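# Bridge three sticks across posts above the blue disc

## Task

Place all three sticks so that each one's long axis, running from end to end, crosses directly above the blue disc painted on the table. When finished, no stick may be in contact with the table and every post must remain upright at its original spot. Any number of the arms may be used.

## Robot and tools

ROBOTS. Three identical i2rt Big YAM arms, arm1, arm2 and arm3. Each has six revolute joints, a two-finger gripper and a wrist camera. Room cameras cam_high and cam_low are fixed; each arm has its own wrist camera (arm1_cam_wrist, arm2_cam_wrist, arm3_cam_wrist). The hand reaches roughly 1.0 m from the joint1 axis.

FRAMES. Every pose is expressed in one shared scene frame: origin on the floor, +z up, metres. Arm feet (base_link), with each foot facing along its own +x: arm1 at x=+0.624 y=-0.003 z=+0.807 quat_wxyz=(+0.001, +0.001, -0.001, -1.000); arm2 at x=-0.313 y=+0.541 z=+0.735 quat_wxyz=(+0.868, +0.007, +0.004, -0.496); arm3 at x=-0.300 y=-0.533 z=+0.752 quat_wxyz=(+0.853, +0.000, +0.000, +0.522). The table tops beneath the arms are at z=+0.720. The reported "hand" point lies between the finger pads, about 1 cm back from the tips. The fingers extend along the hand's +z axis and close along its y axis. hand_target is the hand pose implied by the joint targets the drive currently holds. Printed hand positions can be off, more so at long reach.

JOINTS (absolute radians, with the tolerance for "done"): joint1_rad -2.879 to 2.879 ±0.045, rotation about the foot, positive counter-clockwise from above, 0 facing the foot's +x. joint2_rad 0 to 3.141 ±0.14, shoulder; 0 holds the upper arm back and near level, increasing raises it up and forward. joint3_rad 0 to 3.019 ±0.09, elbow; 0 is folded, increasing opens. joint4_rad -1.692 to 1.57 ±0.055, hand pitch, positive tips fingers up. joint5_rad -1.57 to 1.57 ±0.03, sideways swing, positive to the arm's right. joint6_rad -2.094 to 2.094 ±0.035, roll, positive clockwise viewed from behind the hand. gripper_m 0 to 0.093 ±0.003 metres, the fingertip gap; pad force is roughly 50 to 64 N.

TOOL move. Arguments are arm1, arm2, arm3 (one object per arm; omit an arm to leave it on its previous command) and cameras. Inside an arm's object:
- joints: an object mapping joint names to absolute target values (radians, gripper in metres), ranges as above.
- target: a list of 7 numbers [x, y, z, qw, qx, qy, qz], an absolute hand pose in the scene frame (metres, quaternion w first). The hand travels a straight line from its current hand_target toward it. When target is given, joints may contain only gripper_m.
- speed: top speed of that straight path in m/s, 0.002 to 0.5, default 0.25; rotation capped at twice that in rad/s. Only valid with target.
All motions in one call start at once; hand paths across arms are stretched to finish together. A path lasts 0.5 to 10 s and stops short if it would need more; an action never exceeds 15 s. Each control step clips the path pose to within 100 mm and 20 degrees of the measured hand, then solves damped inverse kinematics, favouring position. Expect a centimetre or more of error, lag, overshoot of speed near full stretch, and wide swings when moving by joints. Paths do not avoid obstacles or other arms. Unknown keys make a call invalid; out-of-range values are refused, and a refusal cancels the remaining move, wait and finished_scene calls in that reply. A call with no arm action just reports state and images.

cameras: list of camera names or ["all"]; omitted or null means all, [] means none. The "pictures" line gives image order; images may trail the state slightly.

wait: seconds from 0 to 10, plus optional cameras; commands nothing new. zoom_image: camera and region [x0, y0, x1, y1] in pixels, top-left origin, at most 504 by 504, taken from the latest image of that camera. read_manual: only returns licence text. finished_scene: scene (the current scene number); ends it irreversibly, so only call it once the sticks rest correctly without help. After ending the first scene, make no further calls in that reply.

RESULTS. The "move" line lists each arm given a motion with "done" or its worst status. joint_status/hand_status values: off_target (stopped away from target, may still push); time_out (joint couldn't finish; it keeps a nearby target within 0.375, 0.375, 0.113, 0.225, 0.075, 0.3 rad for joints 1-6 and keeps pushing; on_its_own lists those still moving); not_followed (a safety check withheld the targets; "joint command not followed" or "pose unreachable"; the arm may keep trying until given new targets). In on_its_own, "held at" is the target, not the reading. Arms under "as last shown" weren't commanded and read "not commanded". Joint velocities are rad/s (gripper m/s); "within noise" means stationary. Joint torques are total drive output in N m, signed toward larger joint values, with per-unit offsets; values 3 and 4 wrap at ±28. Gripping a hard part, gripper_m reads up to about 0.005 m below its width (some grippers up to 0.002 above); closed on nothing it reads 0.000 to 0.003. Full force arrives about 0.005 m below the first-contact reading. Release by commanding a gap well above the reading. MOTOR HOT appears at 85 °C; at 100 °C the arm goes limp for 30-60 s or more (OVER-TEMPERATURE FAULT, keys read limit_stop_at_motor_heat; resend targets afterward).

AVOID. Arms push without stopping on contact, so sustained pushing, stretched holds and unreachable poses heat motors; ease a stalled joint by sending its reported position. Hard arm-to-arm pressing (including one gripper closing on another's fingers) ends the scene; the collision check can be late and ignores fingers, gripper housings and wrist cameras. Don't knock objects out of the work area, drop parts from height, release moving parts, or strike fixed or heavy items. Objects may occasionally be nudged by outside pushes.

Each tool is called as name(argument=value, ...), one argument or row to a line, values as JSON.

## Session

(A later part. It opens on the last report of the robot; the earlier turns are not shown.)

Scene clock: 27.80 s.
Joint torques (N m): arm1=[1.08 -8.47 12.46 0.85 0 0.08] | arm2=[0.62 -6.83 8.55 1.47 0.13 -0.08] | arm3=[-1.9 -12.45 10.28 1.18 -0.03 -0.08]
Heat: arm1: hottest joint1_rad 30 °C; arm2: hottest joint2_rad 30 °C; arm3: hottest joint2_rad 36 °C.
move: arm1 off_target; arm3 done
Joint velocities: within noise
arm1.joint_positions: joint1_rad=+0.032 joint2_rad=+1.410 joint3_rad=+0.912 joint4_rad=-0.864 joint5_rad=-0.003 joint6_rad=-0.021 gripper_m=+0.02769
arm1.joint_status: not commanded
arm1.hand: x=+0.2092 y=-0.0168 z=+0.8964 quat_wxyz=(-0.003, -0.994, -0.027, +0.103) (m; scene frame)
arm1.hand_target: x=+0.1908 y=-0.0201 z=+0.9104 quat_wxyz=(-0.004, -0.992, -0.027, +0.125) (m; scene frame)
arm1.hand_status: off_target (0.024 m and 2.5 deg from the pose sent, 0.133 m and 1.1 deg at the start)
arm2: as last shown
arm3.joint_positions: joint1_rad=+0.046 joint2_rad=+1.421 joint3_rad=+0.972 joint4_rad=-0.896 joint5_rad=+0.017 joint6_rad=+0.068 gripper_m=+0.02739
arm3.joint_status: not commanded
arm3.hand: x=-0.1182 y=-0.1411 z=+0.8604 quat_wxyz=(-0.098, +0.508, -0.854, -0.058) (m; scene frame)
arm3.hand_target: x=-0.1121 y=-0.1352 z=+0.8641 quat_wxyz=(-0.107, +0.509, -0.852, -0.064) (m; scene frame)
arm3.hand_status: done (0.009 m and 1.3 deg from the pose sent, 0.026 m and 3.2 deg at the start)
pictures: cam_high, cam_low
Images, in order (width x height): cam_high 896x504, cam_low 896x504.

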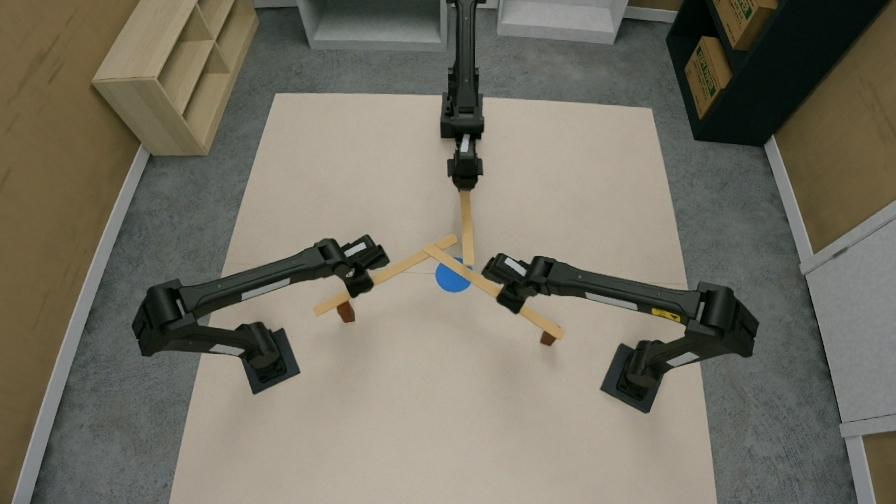

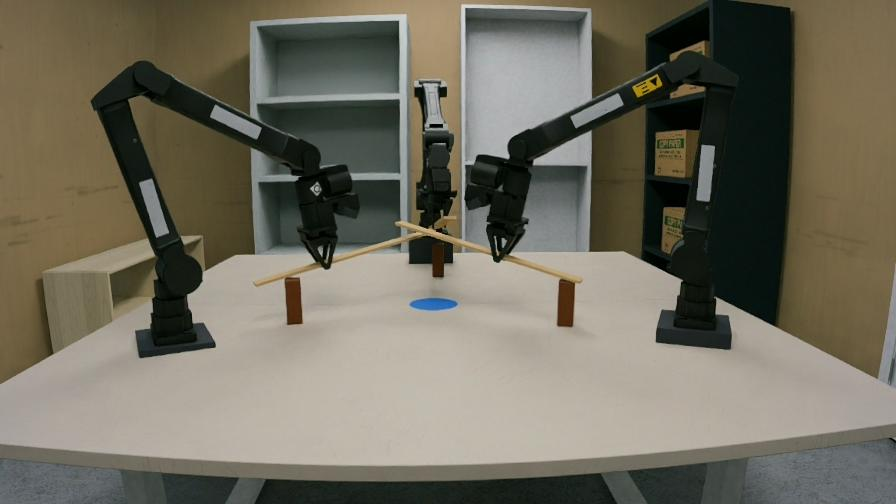

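move(
  arm1={"target":[0.189,-0.022,0.866,-0.0029,-0.9938,-0.0269,0.1073],"speed":0.2},
  cameras=["cam_high","cam_low"],
)

zoom_image(
  camera="cam_high",
  region=[300, 80, 640, 420],
)

zoom_image(
  camera="cam_low",
  region=[340, 180, 540, 300],
)

Scene clock: 30.17 s.
Joint torques (N m): arm1=[1.32 -9.64 8.84 0.94 0.08 0.04] | arm2=[0.67 -6.77 8.54 1.46 0.13 -0.08] | arm3=[-2.2 -12.51 10.29 1.22 0.02 -0.1]
Heat: arm1: hottest joint1_rad 30 °C; arm2: hottest joint2_rad 30 °C; arm3: hottest joint2_rad 36 °C.
move: arm1 done
Joint velocities: within noise
arm1.joint_positions: joint1_rad=+0.037 joint2_rad=+1.499 joint3_rad=+0.912 joint4_rad=-0.784 joint5_rad=-0.002 joint6_rad=-0.017 gripper_m=+0.02769
arm1.joint_status: not commanded
arm1.hand: x=+0.1949 y=-0.0193 z=+0.8646 quat_wxyz=(-0.003, -0.995, -0.028, +0.099) (m; scene frame)
arm1.hand_target: x=+0.1890 y=-0.0220 z=+0.8661 quat_wxyz=(-0.003, -0.994, -0.027, +0.107) (m; scene frame)
arm1.hand_status: done (0.007 m and 1.0 deg from the pose sent, 0.037 m and 0.5 deg at the start)
arm2, arm3: as last shown
arm3.joint_positions: joint1_rad=+0.046 joint2_rad=+1.421 joint3_rad=+0.972 joint4_rad=-0.896 joint5_rad=+0.016 joint6_rad=+0.067 gripper_m=+0.02739
arm3.hand: x=-0.1183 y=-0.1410 z=+0.8604 quat_wxyz=(-0.098, +0.509, -0.854, -0.058) (m; scene frame)
pictures: cam_high, cam_low
Images, in order (width x height): cam_high 896x504, cam_low 896x504.

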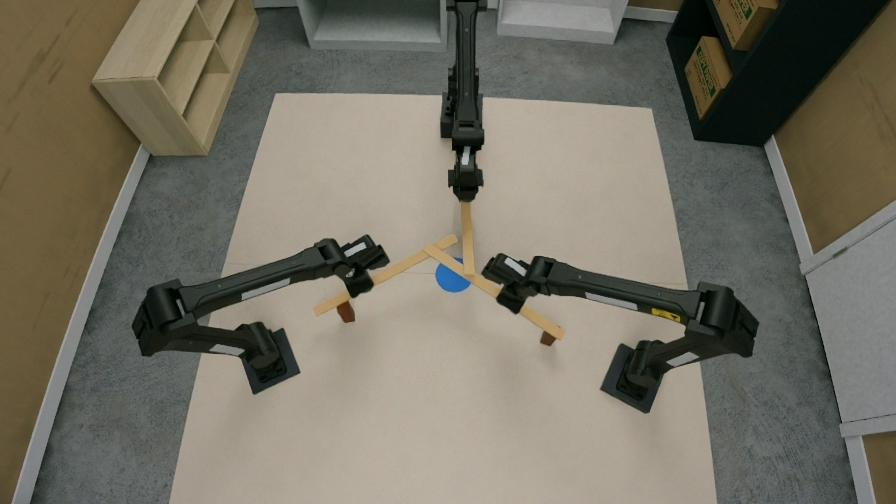

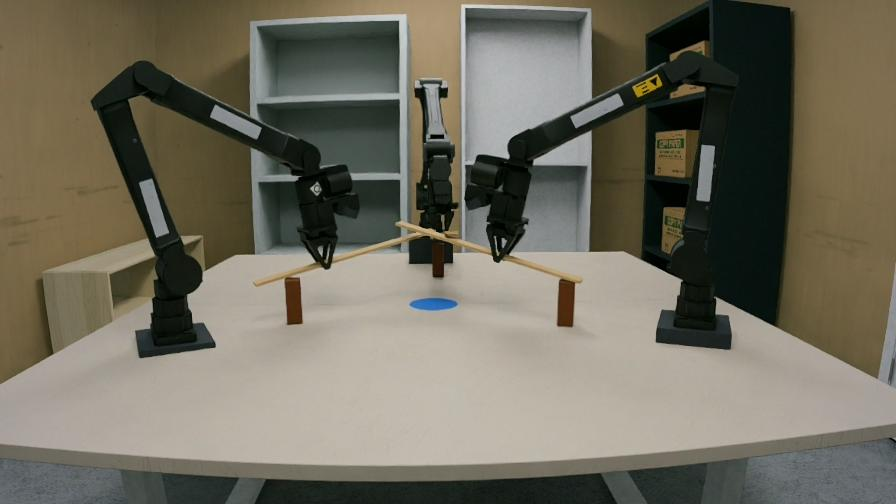

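Scaled by 1.482 from the camera's 896x504 image, which has a finer 1280x720 frame.

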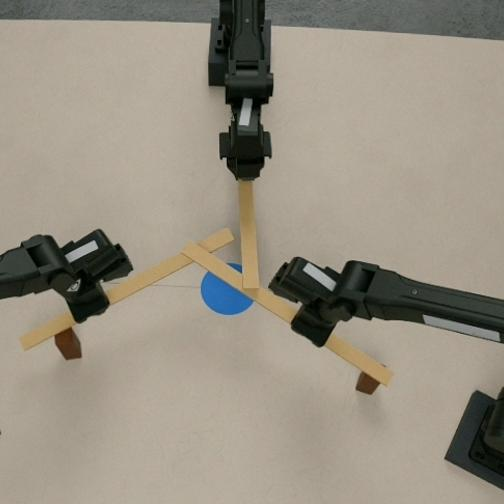

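Scaled by 2.520 from the camera's 896x504 image, which has a finer 1280x720 frame.

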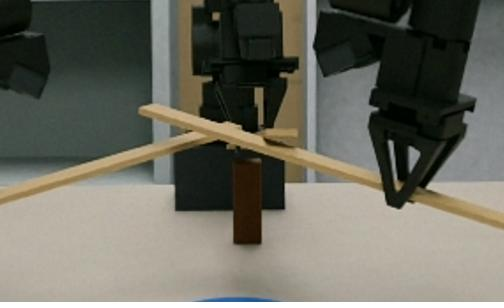

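move(
  arm1={"target":[0.175,-0.0225,0.867,-0.0029,-0.9938,-0.0269,0.1073],"speed":0.15},
  cameras=[],
)

move(
  arm2={"target":[-0.075,0.198,0.868,0.1071,0.4976,0.8584,-0.0621],"speed":0.15},
  cameras=["cam_high","cam_low"],
)

zoom_image(
  camera="cam_high",
  region=[300, 80, 640, 420],
)

zoom_image(
  camera="cam_low",
  region=[340, 180, 540, 300],
)

Scene clock: 32.70 s.
Joint torques (N m): arm1=[1.61 -8.76 12.03 0.76 0.1 0.04] | arm2=[0.62 -6.83 8.57 1.44 0.13 -0.08] | arm3=[-1.79 -12.81 10.55 1.2 0.08 -0.1]
Heat: arm1: hottest joint1_rad 30 °C; arm2: hottest joint2_rad 30 °C; arm3: hottest joint2_rad 36 °C.
move: arm1 off_target
Joint velocities: within noise
arm1.joint_positions: joint1_rad=+0.038 joint2_rad=+1.512 joint3_rad=+0.915 joint4_rad=-0.784 joint5_rad=-0.002 joint6_rad=-0.017 gripper_m=+0.02769
arm1.joint_status: not commanded
arm1.hand: x=+0.1949 y=-0.0195 z=+0.8601 quat_wxyz=(-0.003, -0.995, -0.028, +0.093) (m; scene frame)
arm1.hand_target: x=+0.1757 y=-0.0226 z=+0.8675 quat_wxyz=(-0.003, -0.994, -0.027, +0.108) (m; scene frame)
arm1.hand_status: off_target (0.021 m and 1.6 deg from the pose sent, 0.020 m and 1.0 deg at the start)
arm2: as last shown
arm3.joint_positions: joint1_rad=+0.046 joint2_rad=+1.423 joint3_rad=+0.969 joint4_rad=-0.896 joint5_rad=+0.015 joint6_rad=+0.067 gripper_m=+0.02739
arm3.joint_status: not commanded
arm3.hand: x=-0.1190 y=-0.1421 z=+0.8582 quat_wxyz=(-0.095, +0.509, -0.854, -0.057) (m; scene frame)
arm3.hand_target: x=-0.1121 y=-0.1351 z=+0.8641 quat_wxyz=(-0.107, +0.509, -0.852, -0.064) (m; scene frame)
arm3.hand_status: not commanded
pictures: none
No camera images: "cameras" was empty.

Scene clock: 33.73 s.
Joint torques (N m): arm1=[1.55 -8.88 12.33 0.73 0.08 0] | arm2=[0.56 -6.95 13.24 0.77 0.11 -0.09] | arm3=[-2.14 -12.4 10.54 1.21 0.08 -0.1]
Heat: arm1: hottest joint1_rad 30 °C; arm2: hottest joint2_rad 30 °C; arm3: hottest joint2_rad 36 °C.
move: arm2 off_target
Joint velocities: within noise
arm1, arm3: as last shown
arm2.joint_positions: joint1_rad=+0.104 joint2_rad=+1.310 joint3_rad=+0.899 joint4_rad=-0.949 joint5_rad=+0.035 joint6_rad=+0.111 gripper_m=+0.02715
arm2.joint_status: not commanded
arm2.hand: x=-0.0861 y=+0.2200 z=+0.8481 quat_wxyz=(-0.085, -0.499, -0.861, +0.051) (m; scene frame)
arm2.hand_target: x=-0.0759 y=+0.1991 z=+0.8683 quat_wxyz=(-0.107, -0.498, -0.858, +0.062) (m; scene frame)
arm2.hand_status: off_target (0.032 m and 2.8 deg from the pose sent, 0.058 m and 2.6 deg at the start)
pictures: cam_high, cam_low
Images, in order (width x height): cam_high 896x504, cam_low 896x504.

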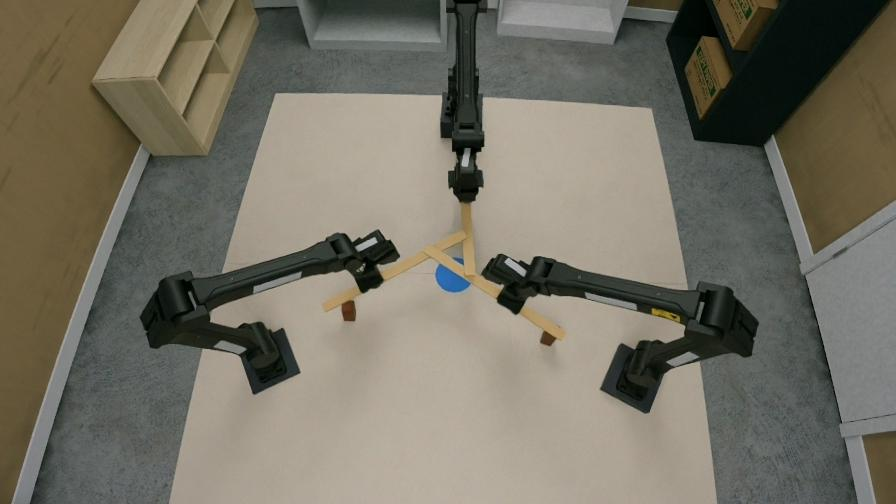

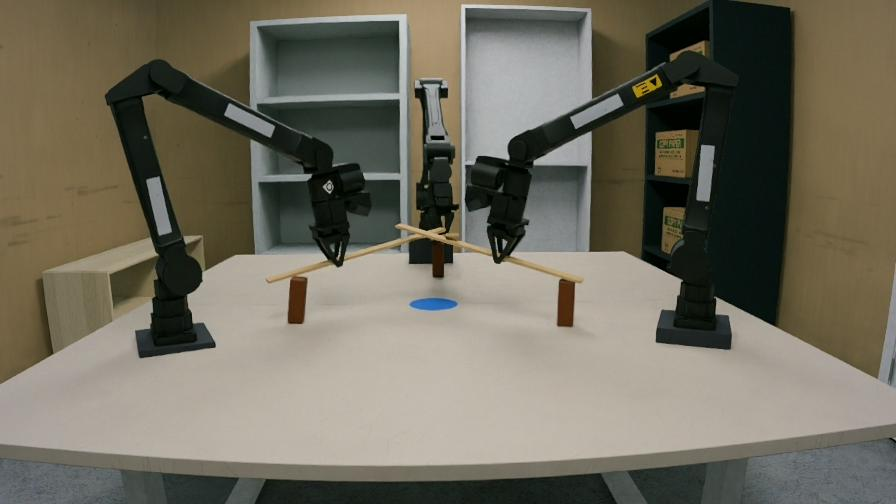

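Scaled by 1.482 from the camera's 896x504 image, which has a finer 1280x720 frame.

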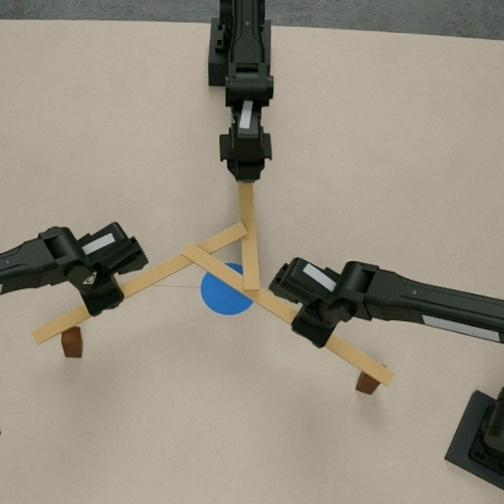

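Scaled by 2.520 from the camera's 896x504 image, which has a finer 1280x720 frame.

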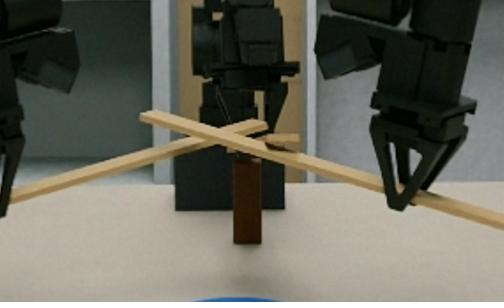

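move(
  arm2={"target":[-0.099,0.240,0.858,0.1071,0.4976,0.8584,-0.0621],"speed":0.1},
  cameras=["cam_high","cam_low"],
)

zoom_image(
  camera="cam_low",
  region=[240, 200, 460, 340],
)

zoom_image(
  camera="cam_high",
  region=[300, 80, 640, 420],
)

Scene clock: 35.70 s.
Joint torques (N m): arm1=[1.26 -8.94 12.18 0.62 0.07 0.04] | arm2=[2.08 -7.53 8.69 1.4 0.16 0.06] | arm3=[-2.14 -12.63 10.5 1.21 0.07 -0.08]
Heat: arm1: hottest joint1_rad 30 °C; arm2: hottest joint2_rad 30 °C; arm3: hottest joint2_rad 36 °C.
move: arm2 done
Joint velocities: within noise
arm1, arm3: as last shown
arm2.joint_positions: joint1_rad=+0.104 joint2_rad=+1.216 joint3_rad=+0.829 joint4_rad=-0.949 joint5_rad=+0.038 joint6_rad=+0.111 gripper_m=+0.02715
arm2.joint_status: not commanded
arm2.hand: x=-0.1021 y=+0.2408 z=+0.8537 quat_wxyz=(-0.096, -0.499, -0.860, +0.057) (m; scene frame)
arm2.hand_target: x=-0.0991 y=+0.2400 z=+0.8580 quat_wxyz=(-0.107, -0.498, -0.859, +0.062) (m; scene frame)
arm2.hand_status: done (0.005 m and 1.4 deg from the pose sent, 0.026 m and 2.8 deg at the start)
pictures: cam_high, cam_low
Images, in order (width x height): cam_high 896x504, cam_low 896x504.

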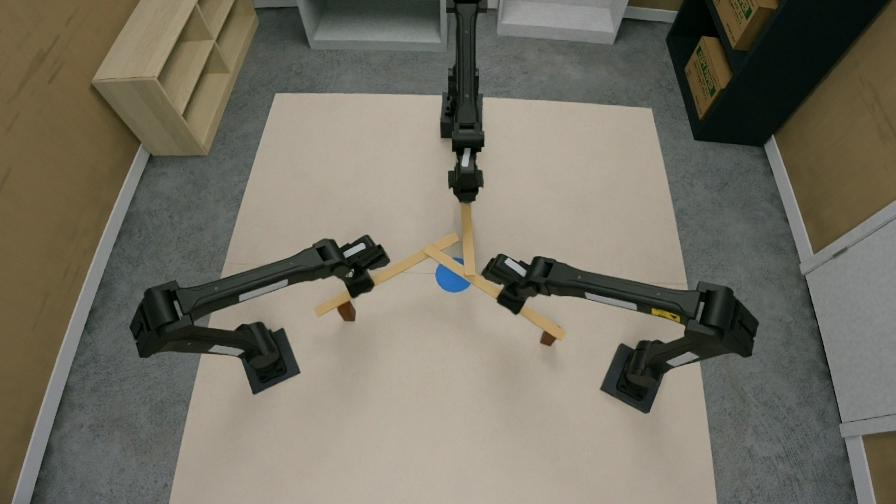

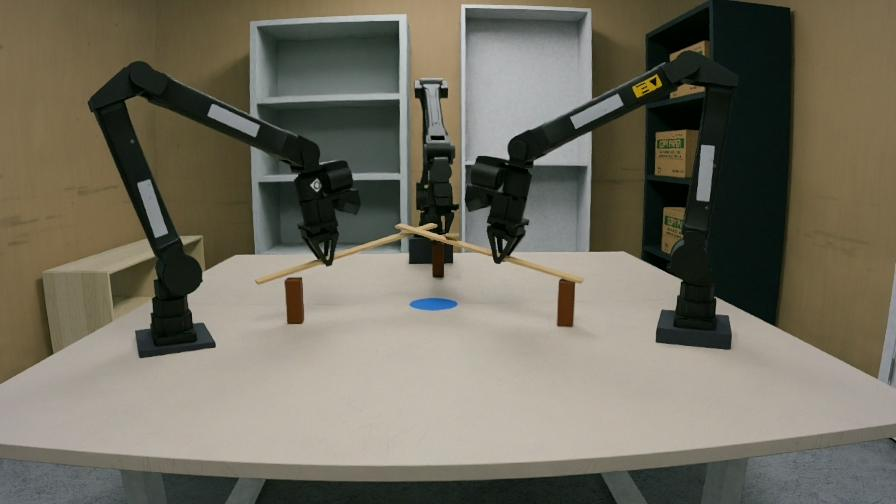

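Scaled by 2.291 from the camera's 896x504 image, which has a finer 1280x720 frame.

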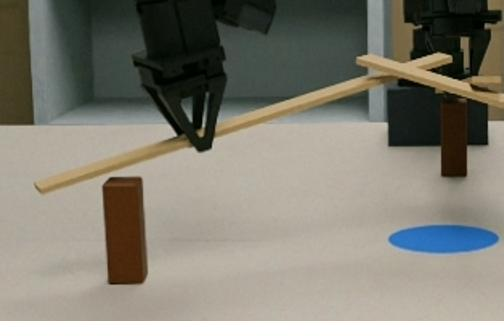

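Scaled by 1.482 from the camera's 896x504 image, which has a finer 1280x720 frame.

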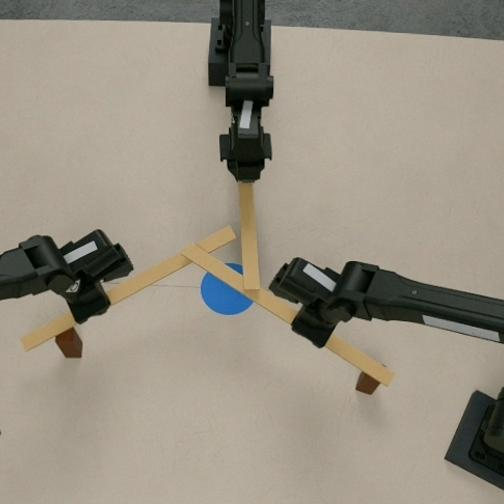

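move(
  arm1={"target":[0.178,-0.0225,0.925,-0.0034,-0.9918,-0.0268,0.1247],"speed":0.15},
  arm3={"target":[-0.110,-0.132,0.900,0.1071,-0.5088,0.8518,0.0639],"speed":0.15},
  cameras=[],
)

move(
  arm2={"target":[-0.102,0.245,0.90,0.1166,0.497,0.857,-0.0676],"speed":0.15},
  cameras=["cam_high","cam_low"],
)

zoom_image(
  camera="cam_low",
  region=[240, 180, 620, 340],
)

Scene clock: 38.53 s.
Joint torques (N m): arm1=[1.44 -9.64 13.24 0.05 0.05 0.06] | arm2=[2.02 -7.41 8.7 1.43 0.16 0.06] | arm3=[-2.08 -14.97 13.93 0.23 0.07 -0.11]
Heat: arm1: hottest joint3_rad 31 °C; arm2: hottest joint2_rad 30 °C; arm3: hottest joint2_rad 36 °C.
move: arm1 off_target; arm3 off_target
Joint velocities: within noise
arm1.joint_positions: joint1_rad=+0.038 joint2_rad=+1.428 joint3_rad=+0.962 joint4_rad=-0.887 joint5_rad=-0.002 joint6_rad=-0.016 gripper_m=+0.02769
arm1.joint_status: not commanded
arm1.hand: x=+0.1945 y=-0.0197 z=+0.9074 quat_wxyz=(-0.004, -0.994, -0.028, +0.108) (m; scene frame)
arm1.hand_target: x=+0.1788 y=-0.0225 z=+0.9251 quat_wxyz=(-0.004, -0.992, -0.027, +0.125) (m; scene frame)
arm1.hand_status: off_target (0.024 m and 2.0 deg from the pose sent, 0.067 m and 3.6 deg at the start)
arm2: as last shown
arm3.joint_positions: joint1_rad=+0.045 joint2_rad=+1.414 joint3_rad=+1.004 joint4_rad=-0.975 joint5_rad=+0.015 joint6_rad=+0.067 gripper_m=+0.02739
arm3.joint_status: not commanded
arm3.hand: x=-0.1208 y=-0.1469 z=+0.8716 quat_wxyz=(-0.081, +0.510, -0.855, -0.047) (m; scene frame)
arm3.hand_target: x=-0.1106 y=-0.1331 z=+0.9002 quat_wxyz=(-0.107, +0.509, -0.852, -0.064) (m; scene frame)
arm3.hand_status: off_target (0.034 m and 3.6 deg from the pose sent, 0.044 m and 1.6 deg at the start)
pictures: none
No camera images: "cameras" was empty.

Scene clock: 39.50 s.
Joint torques (N m): arm1=[1.44 -10.52 13.09 0.12 0.05 0.02] | arm2=[2.26 -6.95 13.16 0.4 0.21 0.1] | arm3=[-1.96 -14.62 13.68 0.21 0.07 -0.05]
Heat: arm1: hottest joint3_rad 31 °C; arm2: hottest joint2_rad 30 °C; arm3: hottest joint2_rad 36 °C.
move: arm2 off_target
Joint velocities: within noise
arm1: as last shown
arm1.hand_target: x=+0.1787 y=-0.0225 z=+0.9251 quat_wxyz=(-0.004, -0.992, -0.027, +0.125) (m; scene frame)
arm2.joint_positions: joint1_rad=+0.106 joint2_rad=+1.146 joint3_rad=+0.829 joint4_rad=-1.034 joint5_rad=+0.040 joint6_rad=+0.111 gripper_m=+0.02715
arm2.joint_status: not commanded
arm2.hand: x=-0.1142 y=+0.2573 z=+0.8726 quat_wxyz=(-0.089, -0.498, -0.861, +0.055) (m; scene frame)
arm2.hand_target: x=-0.1028 y=+0.2459 z=+0.8999 quat_wxyz=(-0.117, -0.497, -0.857, +0.067) (m; scene frame)
arm2.hand_status: off_target (0.032 m and 3.5 deg from the pose sent, 0.047 m and 2.7 deg at the start)
arm3.joint_positions: joint1_rad=+0.045 joint2_rad=+1.414 joint3_rad=+1.006 joint4_rad=-0.975 joint5_rad=+0.015 joint6_rad=+0.062 gripper_m=+0.02739
arm3.joint_status: not commanded
arm3.hand: x=-0.1204 y=-0.1461 z=+0.8727 quat_wxyz=(-0.082, +0.512, -0.854, -0.048) (m; scene frame)
arm3.hand_target: x=-0.1106 y=-0.1331 z=+0.9001 quat_wxyz=(-0.107, +0.509, -0.852, -0.064) (m; scene frame)
arm3.hand_status: not commanded
pictures: cam_high, cam_low
Images, in order (width x height): cam_high 896x504, cam_low 896x504.

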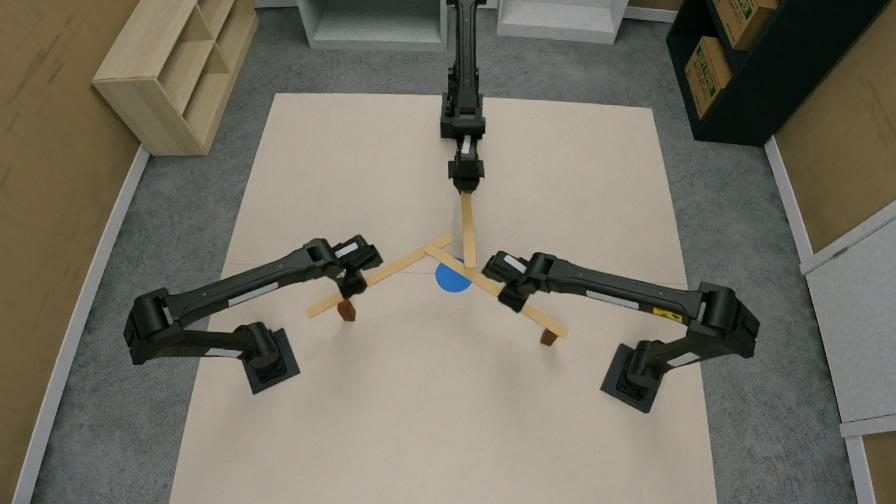

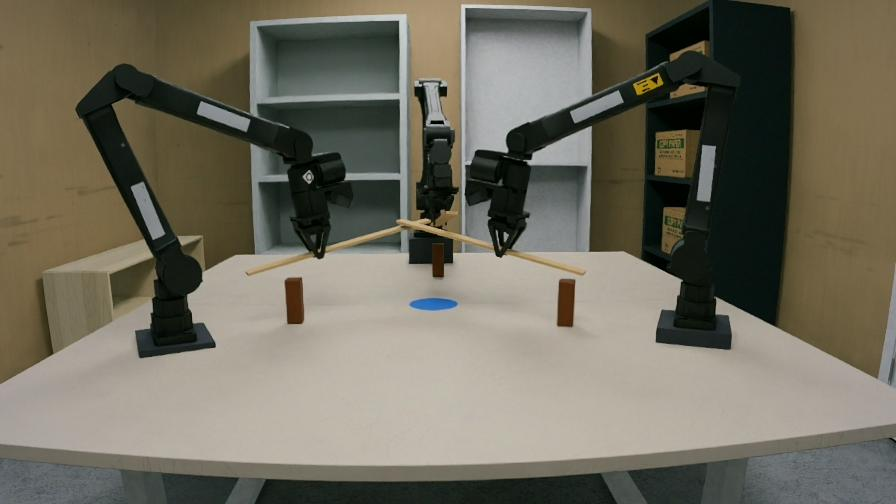

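Scaled by 1.326 from the camera's 896x504 image, which has a finer 1280x720 frame.

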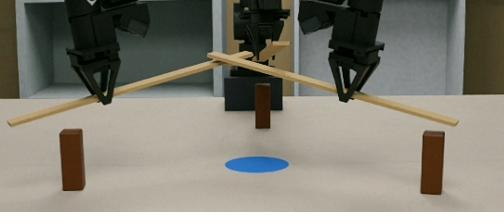

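move(
  arm1={"target":[0.164,-0.025,0.927,-0.0034,-0.9918,-0.0268,0.1247],"speed":0.15},
  arm3={"target":[-0.105,-0.128,0.922,0.1262,-0.5072,0.8491,0.0754],"speed":0.15},
  cameras=["cam_low"],
)

Scene clock: 41.37 s.
Joint torques (N m): arm1=[1.61 -10.05 13.75 -0.12 0.08 0] | arm2=[2.32 -7.06 13.16 0.4 0.16 0.1] | arm3=[-1.85 -14.56 14.27 0.38 0.08 -0.1]
Heat: arm1: hottest joint3_rad 31 °C; arm2: hottest joint2_rad 30 °C; arm3: hottest joint2_rad 36 °C.
move: arm1 off_target; arm3 off_target
Joint velocities: within noise
arm1.joint_positions: joint1_rad=+0.042 joint2_rad=+1.449 joint3_rad=+0.997 joint4_rad=-0.893 joint5_rad=-0.002 joint6_rad=-0.011 gripper_m=+0.02769
arm1.joint_status: not commanded
arm1.hand: x=+0.1825 y=-0.0216 z=+0.9119 quat_wxyz=(-0.004, -0.993, -0.027, +0.111) (m; scene frame)
arm1.hand_target: x=+0.1648 y=-0.0251 z=+0.9273 quat_wxyz=(-0.004, -0.992, -0.027, +0.125) (m; scene frame)
arm1.hand_status: off_target (0.024 m and 1.5 deg from the pose sent, 0.037 m and 2.0 deg at the start)
arm2: as last shown
arm2.joint_positions: joint1_rad=+0.106 joint2_rad=+1.146 joint3_rad=+0.829 joint4_rad=-1.034 joint5_rad=+0.041 joint6_rad=+0.111 gripper_m=+0.02715
arm2.hand: x=-0.1144 y=+0.2572 z=+0.8726 quat_wxyz=(-0.089, -0.498, -0.861, +0.055) (m; scene frame)
arm3.joint_positions: joint1_rad=+0.038 joint2_rad=+1.384 joint3_rad=+1.025 joint4_rad=-0.982 joint5_rad=+0.015 joint6_rad=+0.060 gripper_m=+0.02739
arm3.joint_status: not commanded
arm3.hand: x=-0.1154 y=-0.1421 z=+0.8923 quat_wxyz=(-0.099, +0.508, -0.853, -0.059) (m; scene frame)
arm3.hand_target: x=-0.1056 y=-0.1292 z=+0.9219 quat_wxyz=(-0.126, +0.507, -0.849, -0.075) (m; scene frame)
arm3.hand_status: off_target (0.034 m and 3.6 deg from the pose sent, 0.055 m and 6.0 deg at the start)
pictures: cam_low
Images, in order (width x height): cam_low 896x504.

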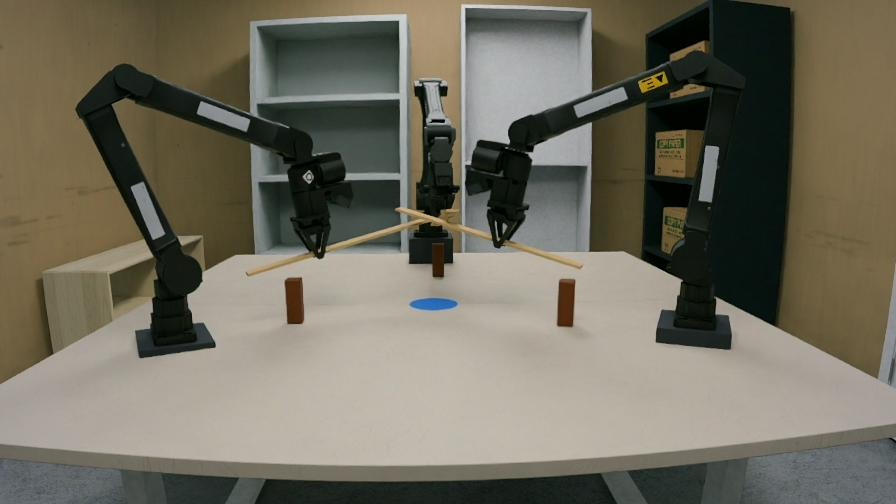

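move(
  arm1={"target":[0.176,-0.0225,0.889,-0.0030,-0.9936,-0.0269,0.1098],"speed":0.15},
  arm3={"target":[-0.109,-0.132,0.886,0.1071,-0.5088,0.8518,0.0639],"speed":0.15},
  cameras=[],
)

move(
  arm2={"target":[-0.085,0.216,0.904,0.1207,0.4966,0.8567,-0.07],"speed":0.15},
  cameras=["cam_high","cam_low"],
)

zoom_image(
  camera="cam_low",
  region=[240, 180, 620, 340],
)

zoom_image(
  camera="cam_high",
  region=[300, 80, 640, 420],
)

Scene clock: 43.83 s.
Joint torques (N m): arm1=[1.14 -9.82 8.68 1.14 0 -0.01] | arm2=[2.32 -7 13.15 0.42 0.16 0.1] | arm3=[-1.9 -12.1 10.33 1.22 0.02 -0.07]
Heat: arm1: hottest joint3_rad 32 °C; arm2: hottest joint3_rad 31 °C; arm3: hottest joint2_rad 36 °C.
move: arm1 done; arm3 done
Joint velocities: within noise
arm1.joint_positions: joint1_rad=+0.042 joint2_rad=+1.488 joint3_rad=+0.987 joint4_rad=-0.851 joint5_rad=-0.002 joint6_rad=-0.011 gripper_m=+0.02769
arm1.joint_status: not commanded
arm1.hand: x=+0.1777 y=-0.0219 z=+0.8941 quat_wxyz=(-0.004, -0.994, -0.027, +0.108) (m; scene frame)
arm1.hand_target: x=+0.1760 y=-0.0226 z=+0.8891 quat_wxyz=(-0.003, -0.994, -0.027, +0.110) (m; scene frame)
arm1.hand_status: done (0.005 m and 0.2 deg from the pose sent, 0.024 m and 0.2 deg at the start)
arm2: as last shown
arm3.joint_positions: joint1_rad=+0.038 joint2_rad=+1.404 joint3_rad=+1.023 joint4_rad=-0.958 joint5_rad=+0.015 joint6_rad=+0.060 gripper_m=+0.02739
arm3.joint_status: not commanded
arm3.hand: x=-0.1132 y=-0.1375 z=+0.8844 quat_wxyz=(-0.100, +0.508, -0.853, -0.059) (m; scene frame)
arm3.hand_target: x=-0.1090 y=-0.1321 z=+0.8861 quat_wxyz=(-0.107, +0.509, -0.852, -0.064) (m; scene frame)
arm3.hand_status: done (0.007 m and 1.0 deg from the pose sent, 0.014 m and 1.1 deg at the start)
pictures: none
No camera images: "cameras" was empty.

Scene clock: 44.80 s.
Joint torques (N m): arm1=[0.67 -9.99 8.79 1.31 0.05 -0.07] | arm2=[1.32 -5.83 14.38 1.18 0.11 -0.01] | arm3=[-1.67 -12.4 10.3 1.24 0.01 -0.04]
Heat: arm1: hottest joint3_rad 32 °C; arm2: hottest joint3_rad 32 °C; arm3: hottest joint2_rad 36 °C.
move: arm2 off_target
Joint velocities: within noise
arm1, arm3: as last shown
arm2.joint_positions: joint1_rad=+0.106 joint2_rad=+1.203 joint3_rad=+0.888 joint4_rad=-1.034 joint5_rad=+0.041 joint6_rad=+0.111 gripper_m=+0.02715
arm2.joint_status: not commanded
arm2.hand: x=-0.1012 y=+0.2393 z=+0.8778 quat_wxyz=(-0.089, -0.498, -0.861, +0.056) (m; scene frame)
arm2.hand_target: x=-0.0863 y=+0.2176 z=+0.9046 quat_wxyz=(-0.121, -0.497, -0.857, +0.070) (m; scene frame)
arm2.hand_status: off_target (0.039 m and 4.0 deg from the pose sent, 0.059 m and 4.1 deg at the start)
pictures: cam_high, cam_low
Images, in order (width x height): cam_high 896x504, cam_low 896x504.

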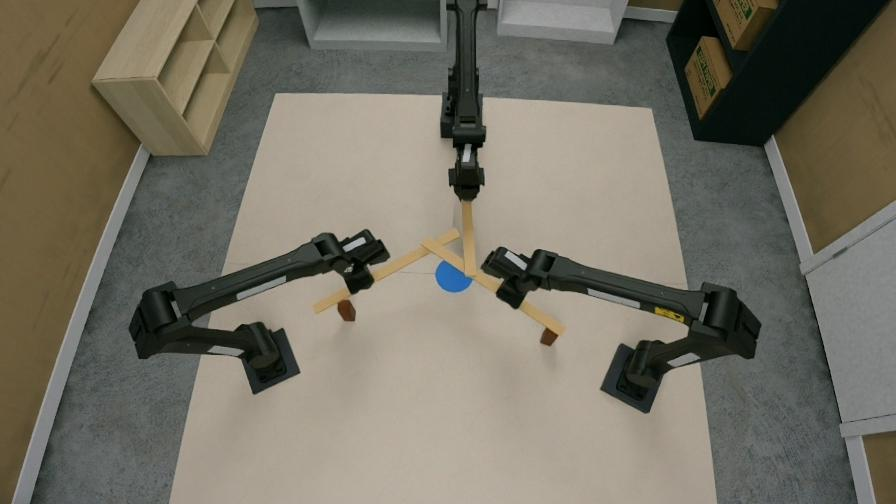

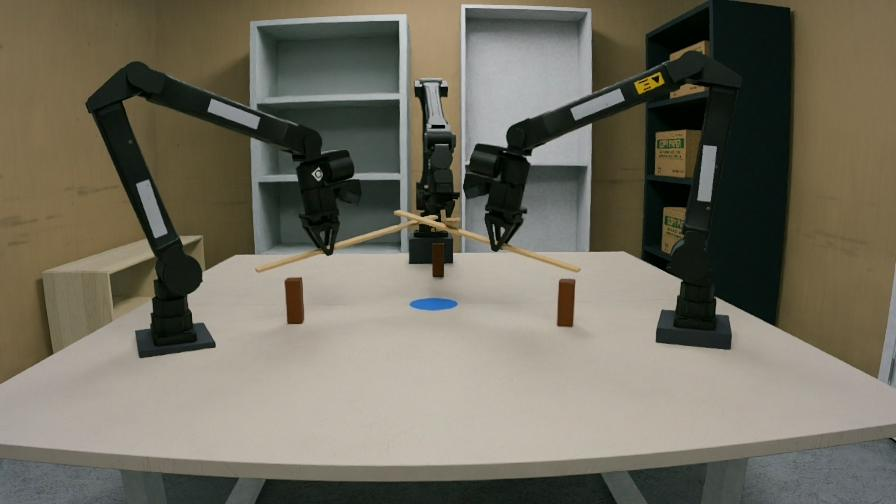

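Scaled by 1.326 from the camera's 896x504 image, which has a finer 1280x720 frame.

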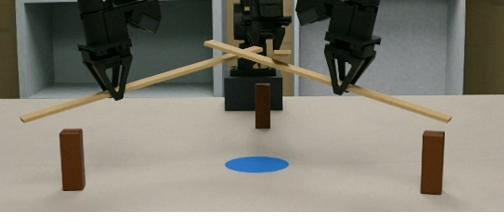

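Scaled by 1.482 from the camera's 896x504 image, which has a finer 1280x720 frame.

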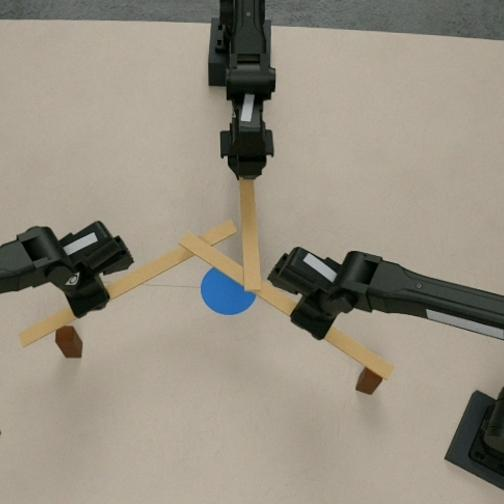

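move(
  arm1={"target":[0.162,-0.0235,0.885,-0.0030,-0.9936,-0.0269,0.1098],"speed":0.15},
  arm2={"target":[-0.080,0.209,0.922,0.1248,0.4963,0.8562,-0.0723],"speed":0.15},
  arm3={"target":[-0.105,-0.134,0.888,0.1080,-0.4961,0.8593,0.0624],"speed":0.15},
  cameras=["cam_high","cam_low"],
)

zoom_image(
  camera="cam_high",
  region=[380, 180, 540, 340],
)

zoom_image(
  camera="cam_low",
  region=[360, 180, 520, 280],
)

Scene clock: 48.70 s.
Joint torques (N m): arm1=[0.73 -9.58 11.4 0.76 0.07 -0.01] | arm2=[1.44 -6.42 15.32 0.5 0.16 0] | arm3=[-2.37 -12.4 10.78 1.02 0.23 0.15]
Heat: arm1: hottest joint3_rad 32 °C; arm2: hottest joint3_rad 32 °C; arm3: hottest joint2_rad 36 °C.
move: arm1 off_target; arm2 off_target; arm3 off_target
Joint velocities: within noise
arm1.joint_positions: joint1_rad=+0.042 joint2_rad=+1.514 joint3_rad=+0.987 joint4_rad=-0.834 joint5_rad=-0.002 joint6_rad=-0.011 gripper_m=+0.02769
arm1.joint_status: not commanded
arm1.hand: x=+0.1749 y=-0.0220 z=+0.8838 quat_wxyz=(-0.004, -0.994, -0.027, +0.104) (m; scene frame)
arm1.hand_target: x=+0.1623 y=-0.0236 z=+0.8851 quat_wxyz=(-0.003, -0.994, -0.027, +0.110) (m; scene frame)
arm1.hand_status: off_target (0.013 m and 0.7 deg from the pose sent, 0.018 m and 0.2 deg at the start)
arm2.joint_positions: joint1_rad=+0.106 joint2_rad=+1.211 joint3_rad=+0.927 joint4_rad=-1.054 joint5_rad=+0.041 joint6_rad=+0.111 gripper_m=+0.02715
arm2.joint_status: not commanded
arm2.hand: x=-0.0956 y=+0.2315 z=+0.8904 quat_wxyz=(-0.095, -0.498, -0.860, +0.058) (m; scene frame)
arm2.hand_target: x=-0.0814 y=+0.2108 z=+0.9222 quat_wxyz=(-0.125, -0.496, -0.856, +0.073) (m; scene frame)
arm2.hand_status: off_target (0.042 m and 3.8 deg from the pose sent, 0.058 m and 4.5 deg at the start)
arm3.joint_positions: joint1_rad=+0.038 joint2_rad=+1.405 joint3_rad=+1.021 joint4_rad=-0.958 joint5_rad=+0.015 joint6_rad=+0.060 gripper_m=+0.02739
arm3.joint_status: not commanded
arm3.hand: x=-0.1135 y=-0.1384 z=+0.8833 quat_wxyz=(-0.099, +0.508, -0.854, -0.059) (m; scene frame)
arm3.hand_target: x=-0.1051 y=-0.1342 z=+0.8881 quat_wxyz=(-0.108, +0.496, -0.859, -0.062) (m; scene frame)
arm3.hand_status: off_target (0.011 m and 1.9 deg from the pose sent, 0.010 m and 1.8 deg at the start)
pictures: cam_high, cam_low
Images, in order (width x height): cam_high 896x504, cam_low 896x504.

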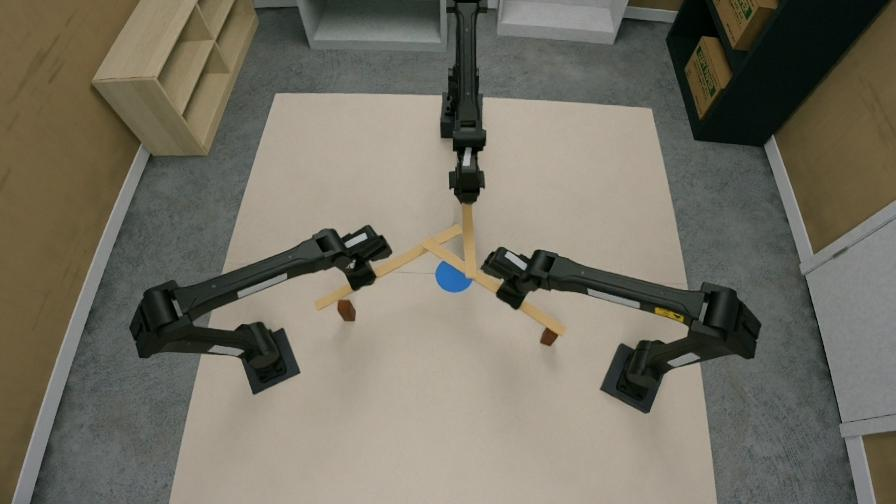

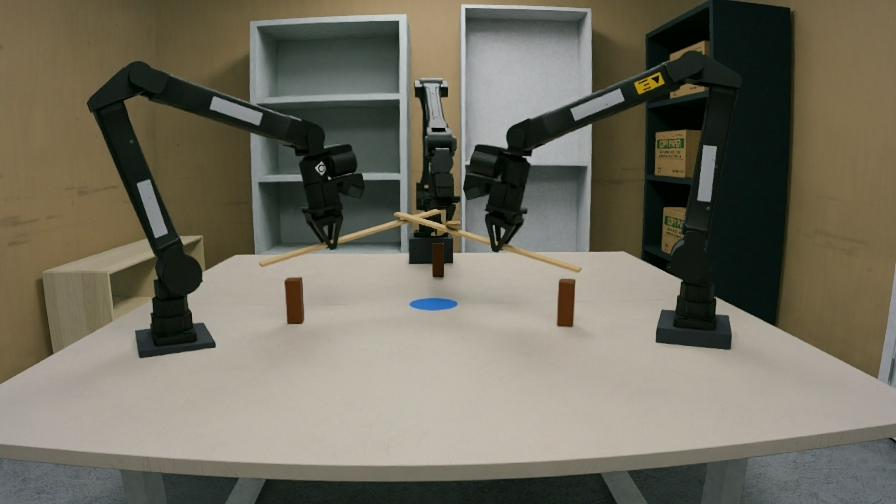

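Scaled by 3.150 from the camera's 896x504 image, which has a finer 1280x720 frame.

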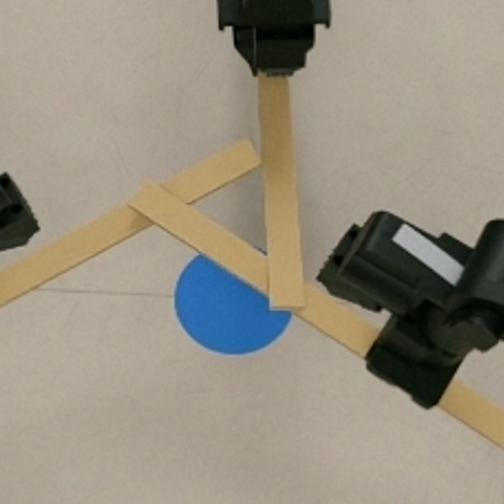

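Scaled by 3.150 from the camera's 896x504 image, which has a finer 1280x720 frame.

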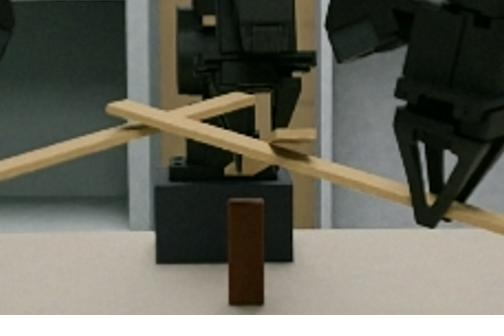

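move(
  arm2={"target":[-0.048,0.153,0.920,0.1248,0.4963,0.8562,-0.0723],"speed":0.15},
  cameras=["cam_high","cam_low"],
)

zoom_image(
  camera="cam_high",
  region=[380, 180, 540, 340],
)

zoom_image(
  camera="cam_low",
  region=[360, 180, 520, 280],
)

Scene clock: 50.67 s.
Joint torques (N m): arm1=[0.73 -8.47 11.37 0.73 0.02 0.01] | arm2=[0.73 -8.94 14.42 1.31 -0.01 -0.06] | arm3=[-2.26 -12.81 10.85 1.03 0.24 0.13]
Heat: arm1: hottest joint3_rad 32 °C; arm2: hottest joint3_rad 32 °C; arm3: hottest joint2_rad 36 °C.
move: arm2 off_target
Joint velocities: within noise
arm1: as last shown
arm1.joint_positions: joint1_rad=+0.042 joint2_rad=+1.515 joint3_rad=+0.987 joint4_rad=-0.834 joint5_rad=-0.002 joint6_rad=-0.011 gripper_m=+0.02769
arm1.hand: x=+0.1750 y=-0.0220 z=+0.8834 quat_wxyz=(-0.004, -0.994, -0.027, +0.103) (m; scene frame)
arm2.joint_positions: joint1_rad=+0.096 joint2_rad=+1.383 joint3_rad=+1.091 joint4_rad=-1.054 joint5_rad=+0.040 joint6_rad=+0.102 gripper_m=+0.02715
arm2.joint_status: not commanded
arm2.hand: x=-0.0615 y=+0.1786 z=+0.8922 quat_wxyz=(-0.090, -0.498, -0.860, +0.057) (m; scene frame)
arm2.hand_target: x=-0.0494 y=+0.1549 z=+0.9206 quat_wxyz=(-0.125, -0.496, -0.856, +0.073) (m; scene frame)
arm2.hand_status: off_target (0.040 m and 4.4 deg from the pose sent, 0.096 m and 3.8 deg at the start)
arm3.joint_positions: joint1_rad=+0.038 joint2_rad=+1.406 joint3_rad=+1.021 joint4_rad=-0.958 joint5_rad=+0.015 joint6_rad=+0.060 gripper_m=+0.02739
arm3.joint_status: not commanded
arm3.hand: x=-0.1135 y=-0.1384 z=+0.8827 quat_wxyz=(-0.098, +0.508, -0.854, -0.058) (m; scene frame)
arm3.hand_target: x=-0.1051 y=-0.1342 z=+0.8880 quat_wxyz=(-0.108, +0.496, -0.859, -0.062) (m; scene frame)
arm3.hand_status: not commanded
pictures: cam_high, cam_low
Images, in order (width x height): cam_high 896x504, cam_low 896x504.

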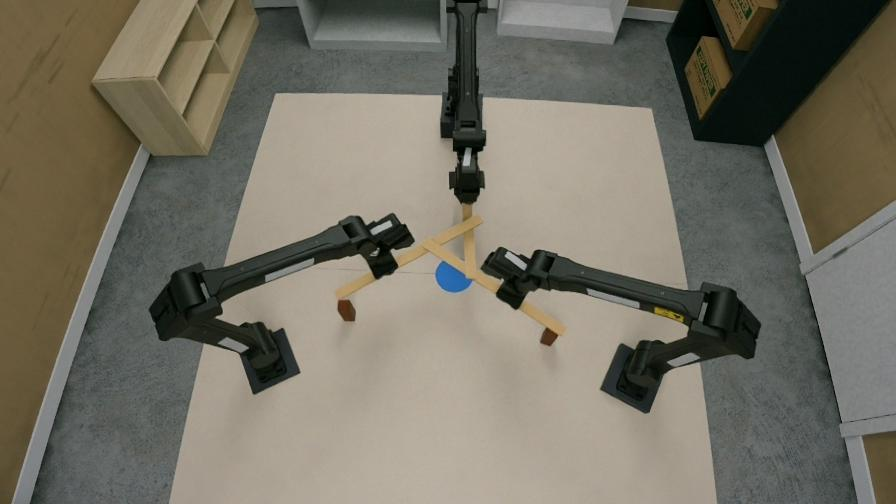

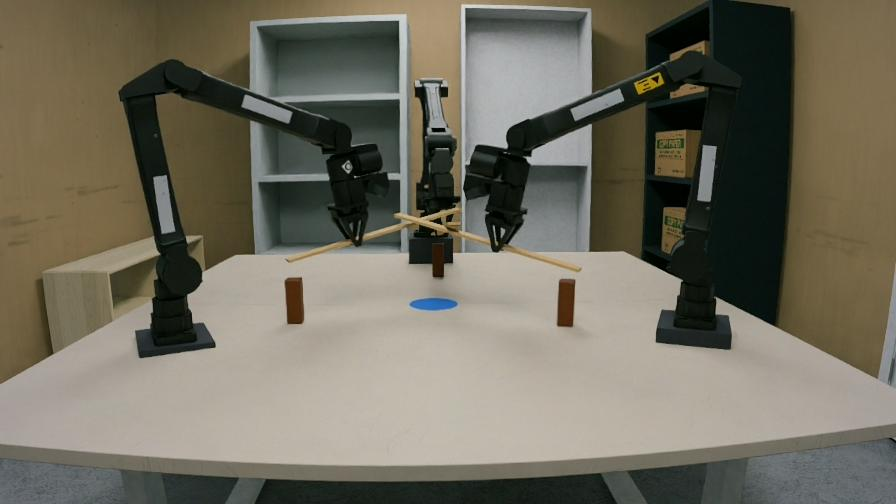

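Scaled by 3.150 from the camera's 896x504 image, which has a finer 1280x720 frame.

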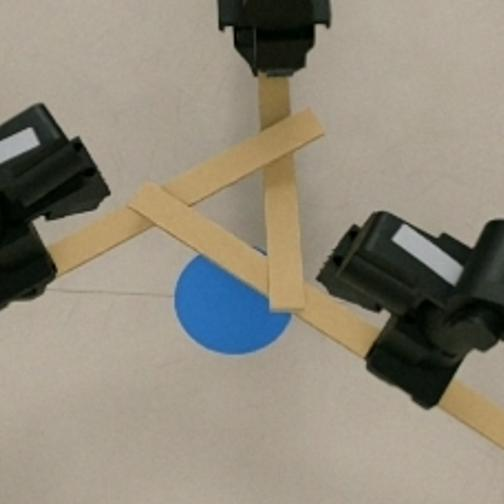

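Scaled by 3.150 from the camera's 896x504 image, which has a finer 1280x720 frame.

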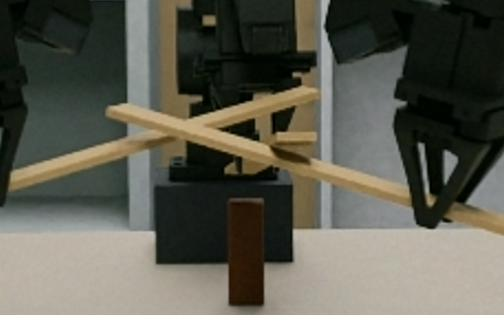

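zoom_image(
  camera="cam_high",
  region=[310, 220, 430, 340],
)

zoom_image(
  camera="cam_high",
  region=[480, 240, 600, 360],
)

zoom_image(
  camera="cam_low",
  region=[260, 220, 360, 340],
)

zoom_image(
  camera="cam_low",
  region=[500, 210, 640, 330],
)

zoom_image(
  camera="cam_high",
  region=[400, 100, 520, 220],
)

Scaled by 4.200 from the camera's 896x504 image, which has a finer 1280x720 frame.

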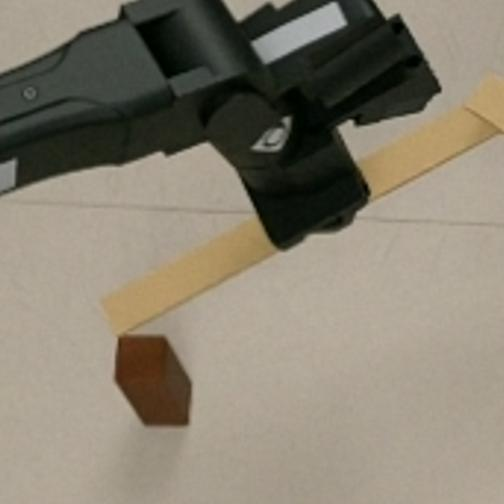

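Scaled by 4.200 from the camera's 896x504 image, which has a finer 1280x720 frame.

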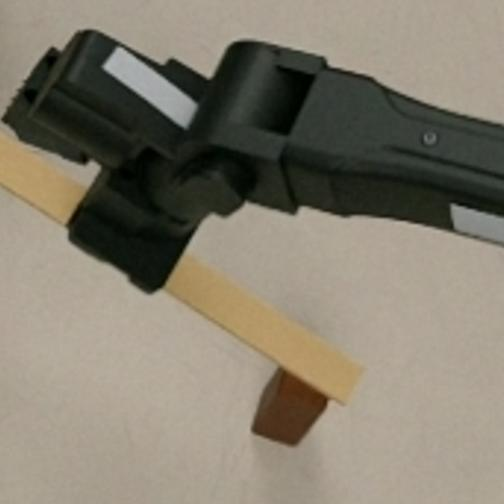

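Scaled by 4.200 from the camera's 896x504 image, which has a finer 1280x720 frame.

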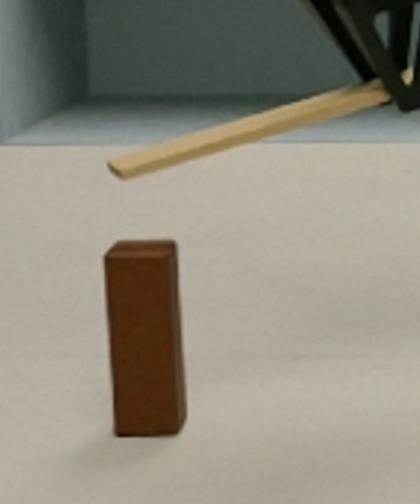

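Scaled by 3.600 from the camera's 896x504 image, which has a finer 1280x720 frame.

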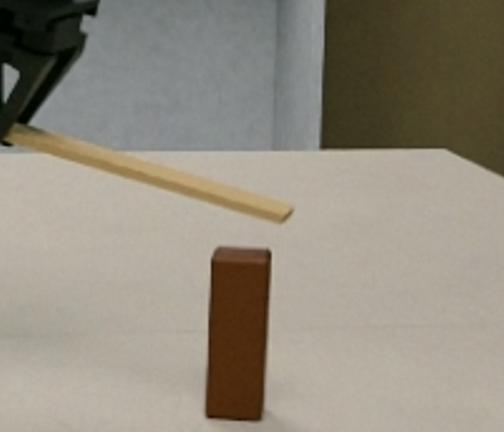

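Scaled by 4.200 from the camera's 896x504 image, which has a finer 1280x720 frame.

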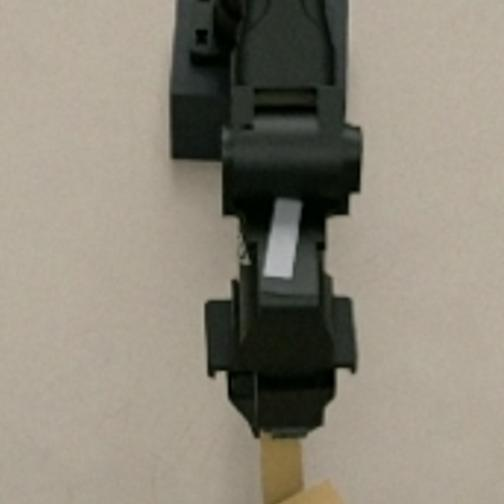

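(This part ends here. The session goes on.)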